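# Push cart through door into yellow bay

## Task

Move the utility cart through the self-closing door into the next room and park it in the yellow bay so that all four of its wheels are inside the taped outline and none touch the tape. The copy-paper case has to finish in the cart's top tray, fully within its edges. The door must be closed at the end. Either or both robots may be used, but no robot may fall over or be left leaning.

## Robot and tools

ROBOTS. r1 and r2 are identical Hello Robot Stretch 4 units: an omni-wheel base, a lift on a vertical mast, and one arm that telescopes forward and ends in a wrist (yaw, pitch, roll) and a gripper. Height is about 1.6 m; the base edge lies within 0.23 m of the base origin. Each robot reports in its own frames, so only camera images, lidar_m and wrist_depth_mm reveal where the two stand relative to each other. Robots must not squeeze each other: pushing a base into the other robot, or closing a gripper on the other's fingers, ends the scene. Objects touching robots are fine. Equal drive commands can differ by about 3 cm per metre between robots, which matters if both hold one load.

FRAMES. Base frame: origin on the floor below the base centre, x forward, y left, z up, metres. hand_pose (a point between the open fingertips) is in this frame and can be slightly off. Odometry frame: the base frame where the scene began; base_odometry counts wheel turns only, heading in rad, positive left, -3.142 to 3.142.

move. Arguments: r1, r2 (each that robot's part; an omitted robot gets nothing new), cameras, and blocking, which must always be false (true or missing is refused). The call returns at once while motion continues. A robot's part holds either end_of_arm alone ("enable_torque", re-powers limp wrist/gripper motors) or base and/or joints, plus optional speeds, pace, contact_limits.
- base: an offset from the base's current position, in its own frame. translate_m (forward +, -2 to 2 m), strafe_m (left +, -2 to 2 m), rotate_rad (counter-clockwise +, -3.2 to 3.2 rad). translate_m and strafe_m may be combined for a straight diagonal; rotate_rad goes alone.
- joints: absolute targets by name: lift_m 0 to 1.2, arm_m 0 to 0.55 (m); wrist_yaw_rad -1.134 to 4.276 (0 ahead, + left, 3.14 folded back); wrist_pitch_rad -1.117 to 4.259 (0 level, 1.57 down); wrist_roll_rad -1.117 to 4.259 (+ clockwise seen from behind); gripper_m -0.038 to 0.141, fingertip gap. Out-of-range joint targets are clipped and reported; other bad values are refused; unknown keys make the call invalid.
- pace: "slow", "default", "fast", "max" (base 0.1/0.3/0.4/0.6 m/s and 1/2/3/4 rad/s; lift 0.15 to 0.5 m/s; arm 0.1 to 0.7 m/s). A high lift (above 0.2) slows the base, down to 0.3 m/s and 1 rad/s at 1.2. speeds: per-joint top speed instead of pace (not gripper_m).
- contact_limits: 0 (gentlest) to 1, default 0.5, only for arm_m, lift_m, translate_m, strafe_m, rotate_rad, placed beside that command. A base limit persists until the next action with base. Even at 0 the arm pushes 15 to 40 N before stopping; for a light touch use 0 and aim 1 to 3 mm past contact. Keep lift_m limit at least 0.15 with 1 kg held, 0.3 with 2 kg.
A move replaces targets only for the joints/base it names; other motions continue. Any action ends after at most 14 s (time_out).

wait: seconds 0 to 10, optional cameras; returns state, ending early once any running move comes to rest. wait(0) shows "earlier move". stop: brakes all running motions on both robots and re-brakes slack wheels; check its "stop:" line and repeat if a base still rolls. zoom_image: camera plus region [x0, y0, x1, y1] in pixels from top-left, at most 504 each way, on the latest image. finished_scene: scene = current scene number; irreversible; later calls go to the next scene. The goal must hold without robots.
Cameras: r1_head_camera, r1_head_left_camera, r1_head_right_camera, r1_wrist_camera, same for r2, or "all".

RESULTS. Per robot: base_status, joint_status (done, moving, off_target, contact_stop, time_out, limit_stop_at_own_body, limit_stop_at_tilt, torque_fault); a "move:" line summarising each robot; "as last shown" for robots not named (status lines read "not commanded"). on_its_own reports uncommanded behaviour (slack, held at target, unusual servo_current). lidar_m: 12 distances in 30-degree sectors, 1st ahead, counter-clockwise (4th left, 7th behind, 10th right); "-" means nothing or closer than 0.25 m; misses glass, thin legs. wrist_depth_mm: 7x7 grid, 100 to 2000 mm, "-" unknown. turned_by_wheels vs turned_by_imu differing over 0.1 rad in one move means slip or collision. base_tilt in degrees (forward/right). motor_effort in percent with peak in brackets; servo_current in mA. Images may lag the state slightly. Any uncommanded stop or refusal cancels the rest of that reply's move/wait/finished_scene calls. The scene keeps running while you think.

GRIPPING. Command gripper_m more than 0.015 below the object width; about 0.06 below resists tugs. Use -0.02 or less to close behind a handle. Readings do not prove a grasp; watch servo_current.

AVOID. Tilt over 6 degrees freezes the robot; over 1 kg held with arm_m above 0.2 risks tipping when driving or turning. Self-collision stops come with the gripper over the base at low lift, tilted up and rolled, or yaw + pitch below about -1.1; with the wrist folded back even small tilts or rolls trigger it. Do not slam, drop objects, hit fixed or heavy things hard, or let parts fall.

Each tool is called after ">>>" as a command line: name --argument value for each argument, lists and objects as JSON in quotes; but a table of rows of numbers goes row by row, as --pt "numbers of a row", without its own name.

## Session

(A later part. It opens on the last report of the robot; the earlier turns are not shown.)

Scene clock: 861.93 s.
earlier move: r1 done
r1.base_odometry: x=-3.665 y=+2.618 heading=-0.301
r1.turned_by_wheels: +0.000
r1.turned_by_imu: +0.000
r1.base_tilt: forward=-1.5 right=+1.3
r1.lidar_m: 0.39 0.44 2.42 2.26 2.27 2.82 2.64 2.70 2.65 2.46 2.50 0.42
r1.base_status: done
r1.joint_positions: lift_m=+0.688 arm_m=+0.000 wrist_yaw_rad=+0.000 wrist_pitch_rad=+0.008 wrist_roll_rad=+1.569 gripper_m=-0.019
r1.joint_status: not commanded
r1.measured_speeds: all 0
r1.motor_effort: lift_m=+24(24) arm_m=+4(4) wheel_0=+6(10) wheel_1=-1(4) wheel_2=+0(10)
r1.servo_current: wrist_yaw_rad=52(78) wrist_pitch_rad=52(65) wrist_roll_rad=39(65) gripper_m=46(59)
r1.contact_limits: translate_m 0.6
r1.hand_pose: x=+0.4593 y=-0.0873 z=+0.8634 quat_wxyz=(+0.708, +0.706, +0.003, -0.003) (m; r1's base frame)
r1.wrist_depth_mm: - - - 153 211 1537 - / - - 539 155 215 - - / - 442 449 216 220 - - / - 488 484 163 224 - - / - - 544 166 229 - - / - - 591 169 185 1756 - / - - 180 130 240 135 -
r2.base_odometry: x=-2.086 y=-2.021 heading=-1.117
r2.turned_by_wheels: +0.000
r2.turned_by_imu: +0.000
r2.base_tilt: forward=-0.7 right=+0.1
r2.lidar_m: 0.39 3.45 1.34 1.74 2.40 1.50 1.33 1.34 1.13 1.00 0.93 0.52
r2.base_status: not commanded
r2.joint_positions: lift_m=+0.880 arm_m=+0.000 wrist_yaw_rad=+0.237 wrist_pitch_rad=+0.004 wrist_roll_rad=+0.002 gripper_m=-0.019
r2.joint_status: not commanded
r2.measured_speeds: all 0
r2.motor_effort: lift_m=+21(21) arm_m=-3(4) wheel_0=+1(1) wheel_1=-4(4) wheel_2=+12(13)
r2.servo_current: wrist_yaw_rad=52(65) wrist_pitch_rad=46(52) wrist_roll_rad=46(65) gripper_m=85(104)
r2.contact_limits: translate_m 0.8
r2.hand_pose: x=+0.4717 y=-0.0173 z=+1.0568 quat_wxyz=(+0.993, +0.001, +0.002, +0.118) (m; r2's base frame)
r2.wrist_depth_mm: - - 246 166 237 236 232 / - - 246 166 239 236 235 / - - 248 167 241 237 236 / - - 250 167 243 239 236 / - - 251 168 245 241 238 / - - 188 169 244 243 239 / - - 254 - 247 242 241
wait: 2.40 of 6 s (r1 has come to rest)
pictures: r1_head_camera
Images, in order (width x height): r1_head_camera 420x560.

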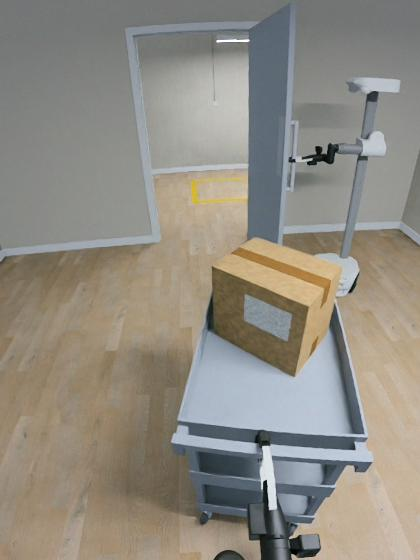

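>>> move --r1 '{"base":{"translate_m":0.04,"strafe_m":-0.1},"contact_limits":{"translate_m":0.6},"pace":"slow"}' --blocking false

>>> wait --seconds 6 --cameras '["r1_head_camera"]'

Scene clock: 873.87 s.
move: r1 moving
r1.base_odometry: x=-3.664 y=+2.605 heading=-0.301
r1.turned_by_wheels: +0.000
r1.turned_by_imu: +0.000
r1.base_tilt: forward=-1.6 right=+1.3
r1.lidar_m: 0.40 0.45 2.45 2.26 2.29 2.84 2.64 2.71 2.62 2.46 2.49 0.41
r1.base_status: translate_m moving; strafe_m moving
r1.joint_positions: lift_m=+0.688 arm_m=+0.000 wrist_yaw_rad=+0.001 wrist_pitch_rad=+0.008 wrist_roll_rad=+1.569 gripper_m=-0.019
r1.joint_status: not commanded
r1.measured_speeds: translate_m=+0.018 strafe_m=-0.046 rotate_rad=+0.001 lift_m=+0.000 arm_m=+0.000 wrist_yaw_rad=+0.000 wrist_pitch_rad=+0.000 wrist_roll_rad=+0.000
r1.motor_effort: lift_m=+24(24) arm_m=+4(4) wheel_0=+10(12) wheel_1=-6(6) wheel_2=-2(4)
r1.servo_current: wrist_yaw_rad=39(59) wrist_pitch_rad=52(65) wrist_roll_rad=46(52) gripper_m=59(59)
r1.contact_limits: translate_m 0.6
r1.hand_pose: x=+0.4593 y=-0.0871 z=+0.8634 quat_wxyz=(+0.708, +0.706, +0.003, -0.003) (m; r1's base frame)
r1.wrist_depth_mm: - - - 154 212 1499 - / - - 554 156 216 - - / - 442 449 218 221 - - / - 488 477 163 225 - - / - - 539 167 229 - - / - - 585 170 184 1708 - / - - 180 136 239 135 -
r2: as last shown
r2.base_tilt: forward=-0.6 right=+0.0
r2.lidar_m: 0.41 3.44 1.31 1.65 2.36 1.47 1.32 1.33 1.13 1.02 0.92 0.53
r2.motor_effort: lift_m=+21(21) arm_m=-3(4) wheel_0=+0(1) wheel_1=-3(4) wheel_2=+13(13)
r2.servo_current: wrist_yaw_rad=46(72) wrist_pitch_rad=39(52) wrist_roll_rad=59(59) gripper_m=98(98)
r2.contact_limits: translate_m 0.8
r2.wrist_depth_mm: - - 245 165 238 236 233 / - - 246 166 240 236 234 / - - 248 167 242 238 235 / - - 249 168 243 239 236 / - - 251 168 244 241 239 / - - 188 170 243 241 240 / - - 255 - 247 243 242
pictures: none

Scene clock: 875.70 s.
earlier move: r1 done
r1.base_odometry: x=-3.656 y=+2.511 heading=-0.301
r1.turned_by_wheels: +0.000
r1.turned_by_imu: +0.000
r1.base_tilt: forward=-1.6 right=+1.3
r1.lidar_m: 0.39 0.41 2.53 2.35 2.39 2.82 2.67 2.73 2.55 2.35 2.39 0.42
r1.base_status: done
r1.joint_positions: lift_m=+0.688 arm_m=+0.000 wrist_yaw_rad=+0.001 wrist_pitch_rad=+0.008 wrist_roll_rad=+1.569 gripper_m=-0.019
r1.joint_status: not commanded
r1.measured_speeds: all 0
r1.motor_effort: lift_m=+24(24) arm_m=+4(4) wheel_0=+6(12) wheel_1=-2(7) wheel_2=+0(4)
r1.servo_current: wrist_yaw_rad=52(65) wrist_pitch_rad=52(65) wrist_roll_rad=39(65) gripper_m=59(65)
r1.contact_limits: translate_m 0.6
r1.hand_pose: x=+0.4593 y=-0.0871 z=+0.8634 quat_wxyz=(+0.708, +0.706, +0.003, -0.003) (m; r1's base frame)
r1.wrist_depth_mm: - - - 228 229 1618 - / - - - 228 229 - - / - 569 508 169 231 - - / - 469 466 170 232 - - / - 525 508 171 233 - - / - - 544 175 183 - - / - - 180 129 235 135 -
r2.base_odometry: x=-2.086 y=-2.021 heading=-1.117
r2.turned_by_wheels: +0.000
r2.turned_by_imu: +0.000
r2.base_tilt: forward=-0.7 right=+0.0
r2.lidar_m: 0.38 3.43 1.24 1.49 2.38 1.49 1.30 1.33 1.15 1.01 0.92 0.55
r2.base_status: not commanded
r2.joint_positions: lift_m=+0.880 arm_m=+0.000 wrist_yaw_rad=+0.237 wrist_pitch_rad=+0.004 wrist_roll_rad=+0.002 gripper_m=-0.019
r2.joint_status: not commanded
r2.measured_speeds: all 0
r2.motor_effort: lift_m=+21(21) arm_m=-3(4) wheel_0=+1(1) wheel_1=-4(4) wheel_2=+12(13)
r2.servo_current: wrist_yaw_rad=65(72) wrist_pitch_rad=46(52) wrist_roll_rad=52(59) gripper_m=91(98)
r2.contact_limits: translate_m 0.8
r2.hand_pose: x=+0.4717 y=-0.0173 z=+1.0568 quat_wxyz=(+0.993, +0.001, +0.002, +0.118) (m; r2's base frame)
r2.wrist_depth_mm: - - 245 166 238 235 233 / - - 246 166 240 236 234 / - - 248 167 241 238 235 / - - 250 167 242 239 237 / - - 251 168 244 241 238 / - - 188 170 244 241 239 / - - 254 - 247 242 240
wait: 1.83 of 6 s (r1 has come to rest)
pictures: r1_head_camera
Images, in order (width x height): r1_head_camera 420x560.

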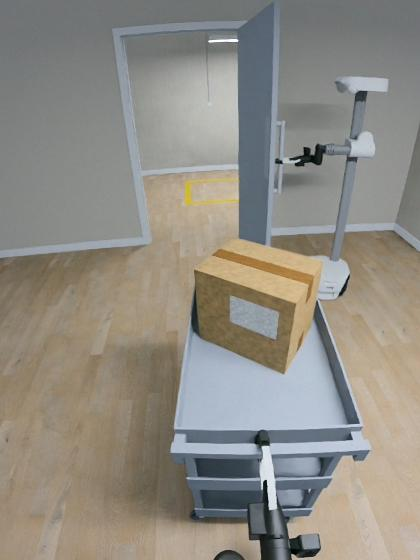

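>>> move --r1 '{"base":{"translate_m":0.1,"strafe_m":-0.09},"contact_limits":{"translate_m":0.6},"pace":"slow"}' --blocking false

>>> wait --seconds 6 --cameras '["r1_head_camera"]'

Scene clock: 890.50 s.
move: r1 moving
r1.base_odometry: x=-3.649 y=+2.499 heading=-0.301
r1.turned_by_wheels: +0.000
r1.turned_by_imu: +0.000
r1.base_tilt: forward=-1.6 right=+1.3
r1.lidar_m: 0.39 0.42 2.56 2.37 2.39 2.87 2.67 2.72 2.52 2.35 2.40 0.43
r1.base_status: translate_m moving; strafe_m moving
r1.joint_positions: lift_m=+0.688 arm_m=+0.000 wrist_yaw_rad=+0.001 wrist_pitch_rad=+0.008 wrist_roll_rad=+1.569 gripper_m=-0.019
r1.joint_status: not commanded
r1.measured_speeds: translate_m=+0.038 strafe_m=-0.034 rotate_rad=+0.002 lift_m=+0.000 arm_m=+0.000 wrist_yaw_rad=+0.000 wrist_pitch_rad=+0.000 wrist_roll_rad=+0.000
r1.motor_effort: lift_m=+24(24) arm_m=+4(4) wheel_0=+7(12) wheel_1=-3(4) wheel_2=-5(7)
r1.servo_current: wrist_yaw_rad=33(59) wrist_pitch_rad=59(59) wrist_roll_rad=46(65) gripper_m=46(59)
r1.contact_limits: translate_m 0.6
r1.hand_pose: x=+0.4593 y=-0.0871 z=+0.8634 quat_wxyz=(+0.708, +0.706, +0.003, -0.003) (m; r1's base frame)
r1.wrist_depth_mm: - - - 230 231 1661 - / - - - 229 231 809 - / - 597 517 171 232 - - / - 469 462 171 232 - - / - 521 508 172 232 - - / - - 539 177 183 - - / - - 181 135 233 135 -
r2: as last shown
r2.base_tilt: forward=-0.7 right=+0.1
r2.lidar_m: 0.37 3.45 1.23 1.46 2.35 1.47 1.31 1.31 1.13 1.01 0.91 0.54
r2.motor_effort: lift_m=+21(21) arm_m=-4(4) wheel_0=+1(1) wheel_1=-4(4) wheel_2=+12(13)
r2.servo_current: wrist_yaw_rad=52(65) wrist_pitch_rad=46(46) wrist_roll_rad=59(59) gripper_m=85(98)
r2.contact_limits: translate_m 0.8
r2.wrist_depth_mm: - - 245 165 237 236 233 / - - 247 166 240 237 235 / - - 248 167 241 237 235 / - - 250 167 243 238 236 / - - 251 168 244 240 239 / - - 188 170 243 242 239 / - - 254 - 247 241 241
pictures: none

Scene clock: 892.57 s.
earlier move: r1 done
r1.base_odometry: x=-3.587 y=+2.395 heading=-0.301
r1.turned_by_wheels: +0.000
r1.turned_by_imu: -0.001
r1.base_tilt: forward=-1.6 right=+1.3
r1.lidar_m: 0.38 0.43 2.64 2.46 2.47 2.94 2.76 2.79 2.45 2.26 2.31 0.44
r1.base_status: done
r1.joint_positions: lift_m=+0.688 arm_m=+0.000 wrist_yaw_rad=+0.000 wrist_pitch_rad=+0.008 wrist_roll_rad=+1.569 gripper_m=-0.019
r1.joint_status: not commanded
r1.measured_speeds: all 0
r1.motor_effort: lift_m=+24(24) arm_m=+4(4) wheel_0=+2(12) wheel_1=-3(5) wheel_2=-4(8)
r1.servo_current: wrist_yaw_rad=46(72) wrist_pitch_rad=46(59) wrist_roll_rad=26(65) gripper_m=52(59)
r1.contact_limits: translate_m 0.6
r1.hand_pose: x=+0.4593 y=-0.0874 z=+0.8634 quat_wxyz=(+0.708, +0.706, +0.003, -0.003) (m; r1's base frame)
r1.wrist_depth_mm: - - - 251 252 1708 1229 / - - - 247 250 1708 - / - - 1921 241 244 - - / - 492 469 179 239 - - / - 488 484 175 236 - - / - - 504 178 182 - - / - - 180 136 227 126 -
r2.base_odometry: x=-2.086 y=-2.021 heading=-1.117
r2.turned_by_wheels: +0.000
r2.turned_by_imu: +0.000
r2.base_tilt: forward=-0.6 right=+0.0
r2.lidar_m: 0.40 3.45 1.14 1.31 2.35 1.50 1.33 1.32 1.14 1.01 0.95 0.53
r2.base_status: not commanded
r2.joint_positions: lift_m=+0.880 arm_m=+0.000 wrist_yaw_rad=+0.237 wrist_pitch_rad=+0.004 wrist_roll_rad=+0.002 gripper_m=-0.019
r2.joint_status: not commanded
r2.measured_speeds: all 0
r2.motor_effort: lift_m=+21(21) arm_m=-3(4) wheel_0=+1(1) wheel_1=-3(4) wheel_2=+12(13)
r2.servo_current: wrist_yaw_rad=59(72) wrist_pitch_rad=46(52) wrist_roll_rad=46(59) gripper_m=98(98)
r2.contact_limits: translate_m 0.8
r2.hand_pose: x=+0.4717 y=-0.0173 z=+1.0568 quat_wxyz=(+0.993, +0.001, +0.002, +0.118) (m; r2's base frame)
r2.wrist_depth_mm: - - 244 166 238 236 232 / - - 246 166 240 236 234 / - - 248 166 242 239 236 / - - 249 167 243 239 236 / - - 252 168 245 240 236 / - - 188 170 243 242 239 / - - 253 - 247 242 241
wait: 2.07 of 6 s (r1 has come to rest)
pictures: r1_head_camera
Images, in order (width x height): r1_head_camera 420x560.

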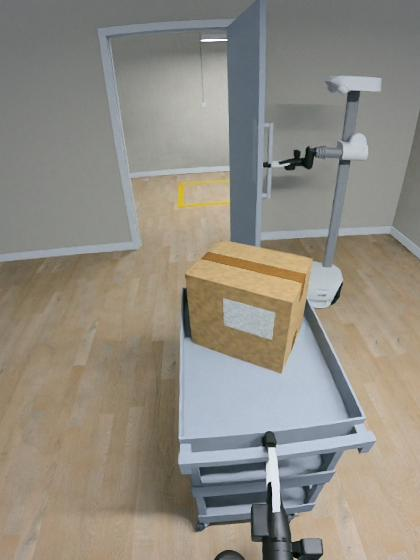

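>>> move --r1 '{"base":{"translate_m":0.5,"strafe_m":0.075},"contact_limits":{"translate_m":0.6},"pace":"slow"}' --blocking false

>>> wait --seconds 8 --cameras '["r1_head_camera"]'

Scene clock: 898.27 s.
move: r1 moving
r1.base_odometry: x=-3.575 y=+2.393 heading=-0.301
r1.turned_by_wheels: +0.000
r1.turned_by_imu: +0.000
r1.base_tilt: forward=-1.6 right=+1.3
r1.lidar_m: 0.37 3.09 2.65 2.46 2.50 2.95 2.77 2.84 2.44 2.25 2.31 0.44
r1.base_status: translate_m moving; strafe_m moving
r1.joint_positions: lift_m=+0.688 arm_m=+0.000 wrist_yaw_rad=-0.001 wrist_pitch_rad=+0.008 wrist_roll_rad=+1.569 gripper_m=-0.019
r1.joint_status: not commanded
r1.measured_speeds: translate_m=+0.050 strafe_m=+0.008 rotate_rad=+0.001 lift_m=+0.000 arm_m=+0.000 wrist_yaw_rad=+0.000 wrist_pitch_rad=+0.000 wrist_roll_rad=+0.000
r1.motor_effort: lift_m=+24(24) arm_m=+4(4) wheel_0=+5(7) wheel_1=+5(7) wheel_2=-10(11)
r1.servo_current: wrist_yaw_rad=52(72) wrist_pitch_rad=59(65) wrist_roll_rad=52(59) gripper_m=52(59)
r1.contact_limits: translate_m 0.6
r1.hand_pose: x=+0.4592 y=-0.0877 z=+0.8634 quat_wxyz=(+0.708, +0.706, +0.003, -0.003) (m; r1's base frame)
r1.wrist_depth_mm: - - - 250 252 1661 1229 / - - - 246 248 1708 - / - - 1808 241 244 - - / - 492 469 178 239 - - / - 488 488 175 234 - - / - - 504 179 183 - - / - - 180 136 227 126 -
r2: as last shown
r2.lidar_m: 0.40 3.44 1.11 1.28 2.36 1.50 1.32 1.30 1.16 1.01 0.90 0.53
r2.motor_effort: lift_m=+21(21) arm_m=-3(4) wheel_0=+1(1) wheel_1=-4(4) wheel_2=+13(13)
r2.servo_current: wrist_yaw_rad=59(59) wrist_pitch_rad=46(46) wrist_roll_rad=59(59) gripper_m=91(104)
r2.contact_limits: translate_m 0.8
r2.wrist_depth_mm: - - 245 166 238 236 233 / - - 246 167 241 236 234 / - - 248 166 241 238 236 / - - 249 167 243 239 236 / - - 251 168 244 242 238 / - - 189 169 243 241 240 / - - 254 - 247 242 241
pictures: none

Scene clock: 904.10 s.
earlier move: r1 done
r1.base_odometry: x=-3.088 y=+2.319 heading=-0.301
r1.turned_by_wheels: +0.000
r1.turned_by_imu: -0.001
r1.base_tilt: forward=-1.6 right=+1.3
r1.lidar_m: 0.40 2.61 2.61 2.42 2.48 3.19 3.29 3.32 2.48 2.28 2.32 0.39
r1.base_status: done
r1.joint_positions: lift_m=+0.688 arm_m=+0.000 wrist_yaw_rad=-0.001 wrist_pitch_rad=+0.008 wrist_roll_rad=+1.569 gripper_m=-0.019
r1.joint_status: not commanded
r1.measured_speeds: all 0
r1.motor_effort: lift_m=+24(24) arm_m=+4(4) wheel_0=+3(7) wheel_1=+3(7) wheel_2=-3(11)
r1.servo_current: wrist_yaw_rad=52(78) wrist_pitch_rad=52(65) wrist_roll_rad=39(65) gripper_m=52(59)
r1.contact_limits: translate_m 0.6
r1.hand_pose: x=+0.4591 y=-0.0878 z=+0.8634 quat_wxyz=(+0.708, +0.706, +0.002, -0.003) (m; r1's base frame)
r1.wrist_depth_mm: - 1366 549 - 194 - - / - 442 445 - 202 - - / - 442 445 147 209 - - / - 521 512 154 216 - - / - - 603 161 226 - - / - - - 177 183 1808 - / - - 180 132 245 135 1229
r2.base_odometry: x=-2.086 y=-2.021 heading=-1.117
r2.turned_by_wheels: +0.000
r2.turned_by_imu: +0.001
r2.base_tilt: forward=-0.7 right=+0.0
r2.lidar_m: 0.40 0.83 0.69 4.76 2.36 1.49 1.32 1.35 1.14 1.00 0.93 0.54
r2.base_status: not commanded
r2.joint_positions: lift_m=+0.880 arm_m=+0.000 wrist_yaw_rad=+0.237 wrist_pitch_rad=+0.004 wrist_roll_rad=+0.002 gripper_m=-0.019
r2.joint_status: not commanded
r2.measured_speeds: all 0
r2.motor_effort: lift_m=+21(21) arm_m=-4(4) wheel_0=+1(1) wheel_1=-3(4) wheel_2=+12(13)
r2.servo_current: wrist_yaw_rad=46(72) wrist_pitch_rad=46(52) wrist_roll_rad=52(65) gripper_m=91(104)
r2.contact_limits: translate_m 0.8
r2.hand_pose: x=+0.4717 y=-0.0173 z=+1.0568 quat_wxyz=(+0.993, +0.001, +0.002, +0.118) (m; r2's base frame)
r2.wrist_depth_mm: - - 246 165 238 235 233 / - - 247 166 241 237 233 / - - 248 167 241 238 235 / - - 249 167 244 240 236 / - - 252 168 244 241 238 / - - 189 169 244 241 239 / - - 254 - 246 242 241
wait: 5.83 of 8 s (r1 has come to rest)
pictures: r1_head_camera
Images, in order (width x height): r1_head_camera 420x560.

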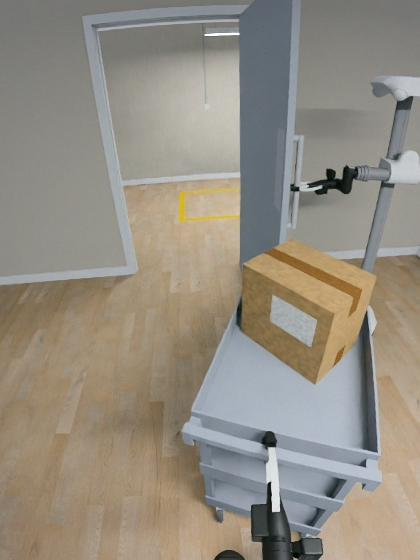

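>>> move --r1 '{"base":{"translate_m":-0.48,"strafe_m":0.14},"contact_limits":{"translate_m":0.6},"pace":"slow"}' --blocking false

>>> wait --seconds 8 --cameras '["r1_head_camera"]'

Scene clock: 923.40 s.
move: r1 moving
r1.base_odometry: x=-3.098 y=+2.326 heading=-0.302
r1.turned_by_wheels: -0.001
r1.turned_by_imu: -0.001
r1.base_tilt: forward=-1.6 right=+1.3
r1.lidar_m: 0.42 2.61 2.63 2.42 2.46 3.17 3.27 3.30 2.47 2.27 2.33 0.41
r1.base_status: translate_m moving; strafe_m moving
r1.joint_positions: lift_m=+0.688 arm_m=+0.000 wrist_yaw_rad=-0.001 wrist_pitch_rad=+0.008 wrist_roll_rad=+1.569 gripper_m=-0.019
r1.joint_status: not commanded
r1.measured_speeds: translate_m=-0.048 strafe_m=+0.015 rotate_rad=+0.002 lift_m=+0.000 arm_m=+0.000 wrist_yaw_rad=+0.000 wrist_pitch_rad=+0.000 wrist_roll_rad=+0.000
r1.motor_effort: lift_m=+24(24) arm_m=+0(4) wheel_0=-10(10) wheel_1=-2(5) wheel_2=+5(8)
r1.servo_current: wrist_yaw_rad=46(72) wrist_pitch_rad=59(65) wrist_roll_rad=46(65) gripper_m=52(59)
r1.contact_limits: translate_m 0.6
r1.hand_pose: x=+0.4592 y=-0.0878 z=+0.8633 quat_wxyz=(+0.708, +0.706, +0.002, -0.003) (m; r1's base frame)
r1.wrist_depth_mm: - 1366 554 - 196 - - / - 442 452 143 204 - - / - 442 445 149 211 - - / - 521 512 156 218 - - / - - 603 162 227 - - / - - - 189 183 1661 - / - - 181 129 246 136 1205
r2: as last shown
r2.turned_by_imu: +0.000
r2.base_tilt: forward=-0.6 right=+0.1
r2.lidar_m: 0.40 0.86 0.70 4.81 2.36 1.48 1.33 1.34 1.14 1.01 0.88 0.52
r2.motor_effort: lift_m=+21(21) arm_m=-3(4) wheel_0=+0(1) wheel_1=-3(4) wheel_2=+12(13)
r2.servo_current: wrist_yaw_rad=46(65) wrist_pitch_rad=52(52) wrist_roll_rad=52(65) gripper_m=98(98)
r2.contact_limits: translate_m 0.8
r2.wrist_depth_mm: - - 245 165 238 236 232 / - - 247 165 240 236 234 / - - 247 167 241 237 236 / - - 249 167 244 240 236 / - - 251 168 244 241 238 / - - 188 169 243 242 239 / - - 255 - 247 243 240
pictures: none

Scene clock: 929.13 s.
earlier move: r1 done
r1.base_odometry: x=-3.504 y=+2.595 heading=-0.301
r1.turned_by_wheels: +0.001
r1.turned_by_imu: +0.002
r1.base_tilt: forward=-1.5 right=+1.3
r1.lidar_m: 0.41 3.03 2.42 2.25 2.28 2.95 2.80 2.85 2.66 2.46 2.52 0.40
r1.base_status: done
r1.joint_positions: lift_m=+0.688 arm_m=+0.000 wrist_yaw_rad=+0.002 wrist_pitch_rad=+0.009 wrist_roll_rad=+1.569 gripper_m=-0.019
r1.joint_status: not commanded
r1.measured_speeds: all 0
r1.motor_effort: lift_m=+24(24) arm_m=-4(4) wheel_0=-2(14) wheel_1=-3(7) wheel_2=+3(9)
r1.servo_current: wrist_yaw_rad=46(72) wrist_pitch_rad=59(65) wrist_roll_rad=65(72) gripper_m=52(59)
r1.contact_limits: translate_m 0.6
r1.hand_pose: x=+0.4594 y=-0.0869 z=+0.8633 quat_wxyz=(+0.708, +0.706, +0.004, -0.002) (m; r1's base frame)
r1.wrist_depth_mm: - 544 521 - 190 - - / - 427 430 - 200 - - / - 442 449 145 207 - - / - 554 521 154 216 - - / - - 621 160 226 - - / - - - 169 185 1708 - / - - 180 129 249 136 1255
r2.base_odometry: x=-2.086 y=-2.021 heading=-1.117
r2.turned_by_wheels: +0.000
r2.turned_by_imu: +0.001
r2.base_tilt: forward=-0.6 right=+0.0
r2.lidar_m: 0.38 3.46 1.17 4.78 2.35 1.51 1.33 1.36 1.13 1.03 0.93 0.56
r2.base_status: not commanded
r2.joint_positions: lift_m=+0.880 arm_m=+0.000 wrist_yaw_rad=+0.237 wrist_pitch_rad=+0.004 wrist_roll_rad=+0.002 gripper_m=-0.019
r2.joint_status: not commanded
r2.measured_speeds: all 0
r2.motor_effort: lift_m=+21(21) arm_m=-3(4) wheel_0=+1(1) wheel_1=-3(4) wheel_2=+12(13)
r2.servo_current: wrist_yaw_rad=59(65) wrist_pitch_rad=39(52) wrist_roll_rad=52(65) gripper_m=98(98)
r2.contact_limits: translate_m 0.8
r2.hand_pose: x=+0.4717 y=-0.0173 z=+1.0568 quat_wxyz=(+0.993, +0.001, +0.002, +0.118) (m; r2's base frame)
r2.wrist_depth_mm: - - 245 166 238 236 232 / - - 246 166 239 236 235 / - - 248 166 242 237 236 / - - 250 167 243 239 237 / - - 251 167 245 241 237 / - - 189 169 244 241 240 / - - 254 - 247 242 241
wait: 5.73 of 8 s (r1 has come to rest)
pictures: r1_head_camera
Images, in order (width x height): r1_head_camera 420x560.

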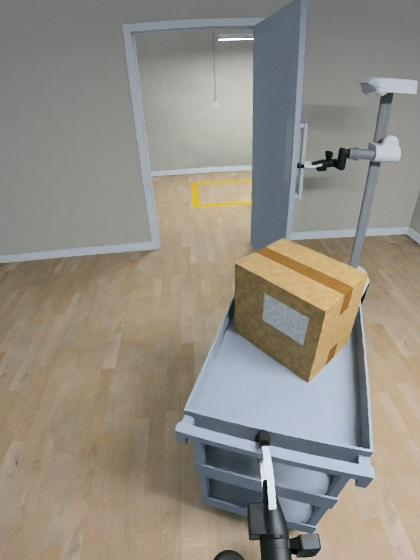

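>>> move --r1 '{"base":{"translate_m":0.04,"strafe_m":-0.2},"contact_limits":{"translate_m":0.6},"pace":"slow"}' --blocking false

>>> wait --seconds 8 --cameras '["r1_head_camera"]'

Scene clock: 935.50 s.
move: r1 moving
r1.base_odometry: x=-3.506 y=+2.582 heading=-0.301
r1.turned_by_wheels: +0.000
r1.turned_by_imu: +0.000
r1.base_tilt: forward=-1.6 right=+1.3
r1.lidar_m: 0.42 0.50 2.43 2.26 2.30 2.95 2.81 2.86 2.65 2.46 2.52 0.39
r1.base_status: translate_m moving; strafe_m moving
r1.joint_positions: lift_m=+0.688 arm_m=+0.000 wrist_yaw_rad=+0.002 wrist_pitch_rad=+0.009 wrist_roll_rad=+1.569 gripper_m=-0.019
r1.joint_status: not commanded
r1.measured_speeds: translate_m=+0.010 strafe_m=-0.050 rotate_rad=-0.002 lift_m=+0.000 arm_m=+0.000 wrist_yaw_rad=+0.000 wrist_pitch_rad=+0.000 wrist_roll_rad=+0.000
r1.motor_effort: lift_m=+24(24) arm_m=-4(4) wheel_0=+13(13) wheel_1=-3(8) wheel_2=-3(3)
r1.servo_current: wrist_yaw_rad=52(65) wrist_pitch_rad=59(59) wrist_roll_rad=59(65) gripper_m=46(59)
r1.contact_limits: translate_m 0.6
r1.hand_pose: x=+0.4594 y=-0.0869 z=+0.8633 quat_wxyz=(+0.708, +0.706, +0.004, -0.002) (m; r1's base frame)
r1.wrist_depth_mm: - 1863 530 - 191 - - / - 436 433 - 200 - - / - 442 445 146 207 - - / - 539 512 154 217 - - / - - 615 160 226 - - / - - - 175 184 1708 - / - - 180 130 246 135 1281
r2: as last shown
r2.turned_by_imu: +0.000
r2.lidar_m: 0.41 3.45 1.18 4.80 2.37 1.50 1.33 1.35 1.15 1.02 0.93 0.54
r2.motor_effort: lift_m=+21(21) arm_m=-3(4) wheel_0=+1(1) wheel_1=-3(4) wheel_2=+13(13)
r2.servo_current: wrist_yaw_rad=52(59) wrist_pitch_rad=39(52) wrist_roll_rad=52(52) gripper_m=98(98)
r2.contact_limits: translate_m 0.8
r2.wrist_depth_mm: - - 245 165 239 236 232 / - - 247 166 240 236 235 / - - 248 167 242 238 236 / - - 250 167 241 239 236 / - - 251 167 245 240 238 / - - 189 169 243 242 240 / - - 254 - 248 243 240
pictures: none

Scene clock: 938.27 s.
earlier move: r1 done
r1.base_odometry: x=-3.526 y=+2.392 heading=-0.301
r1.turned_by_wheels: +0.000
r1.turned_by_imu: -0.001
r1.base_tilt: forward=-1.6 right=+1.3
r1.lidar_m: 0.40 0.42 2.63 2.43 2.46 3.02 2.80 2.86 2.43 2.26 2.30 0.44
r1.base_status: done
r1.joint_positions: lift_m=+0.688 arm_m=+0.000 wrist_yaw_rad=+0.002 wrist_pitch_rad=+0.009 wrist_roll_rad=+1.569 gripper_m=-0.019
r1.joint_status: not commanded
r1.measured_speeds: all 0
r1.motor_effort: lift_m=+24(24) arm_m=+4(4) wheel_0=+5(13) wheel_1=-2(8) wheel_2=-4(6)
r1.servo_current: wrist_yaw_rad=52(65) wrist_pitch_rad=52(65) wrist_roll_rad=59(72) gripper_m=52(59)
r1.contact_limits: translate_m 0.6
r1.hand_pose: x=+0.4594 y=-0.0869 z=+0.8633 quat_wxyz=(+0.708, +0.706, +0.004, -0.002) (m; r1's base frame)
r1.wrist_depth_mm: - - - 229 231 1618 - / - - - - 231 1618 - / - 585 512 171 231 - - / - 459 466 170 231 - - / - 525 512 171 234 - - / - - 539 177 183 - - / - - 180 136 233 135 -
r2.base_odometry: x=-2.086 y=-2.021 heading=-1.117
r2.turned_by_wheels: +0.000
r2.turned_by_imu: +0.000
r2.base_tilt: forward=-0.6 right=+0.1
r2.lidar_m: 0.41 3.45 1.09 1.24 2.36 1.51 1.33 1.34 1.14 1.02 0.91 0.55
r2.base_status: not commanded
r2.joint_positions: lift_m=+0.880 arm_m=+0.000 wrist_yaw_rad=+0.237 wrist_pitch_rad=+0.004 wrist_roll_rad=+0.002 gripper_m=-0.019
r2.joint_status: not commanded
r2.measured_speeds: all 0
r2.motor_effort: lift_m=+21(21) arm_m=-3(4) wheel_0=+1(1) wheel_1=-3(4) wheel_2=+13(13)
r2.servo_current: wrist_yaw_rad=46(65) wrist_pitch_rad=39(52) wrist_roll_rad=52(59) gripper_m=91(98)
r2.contact_limits: translate_m 0.8
r2.hand_pose: x=+0.4717 y=-0.0173 z=+1.0568 quat_wxyz=(+0.993, +0.001, +0.002, +0.118) (m; r2's base frame)
r2.wrist_depth_mm: - - 246 166 238 236 232 / - - 246 166 240 236 235 / - - 248 167 242 237 236 / - - 250 167 242 239 236 / - - 252 168 245 241 238 / - - 189 170 244 241 239 / - - 255 - 247 242 241
wait: 2.77 of 8 s (r1 has come to rest)
pictures: r1_head_camera
Images, in order (width x height): r1_head_camera 420x560.

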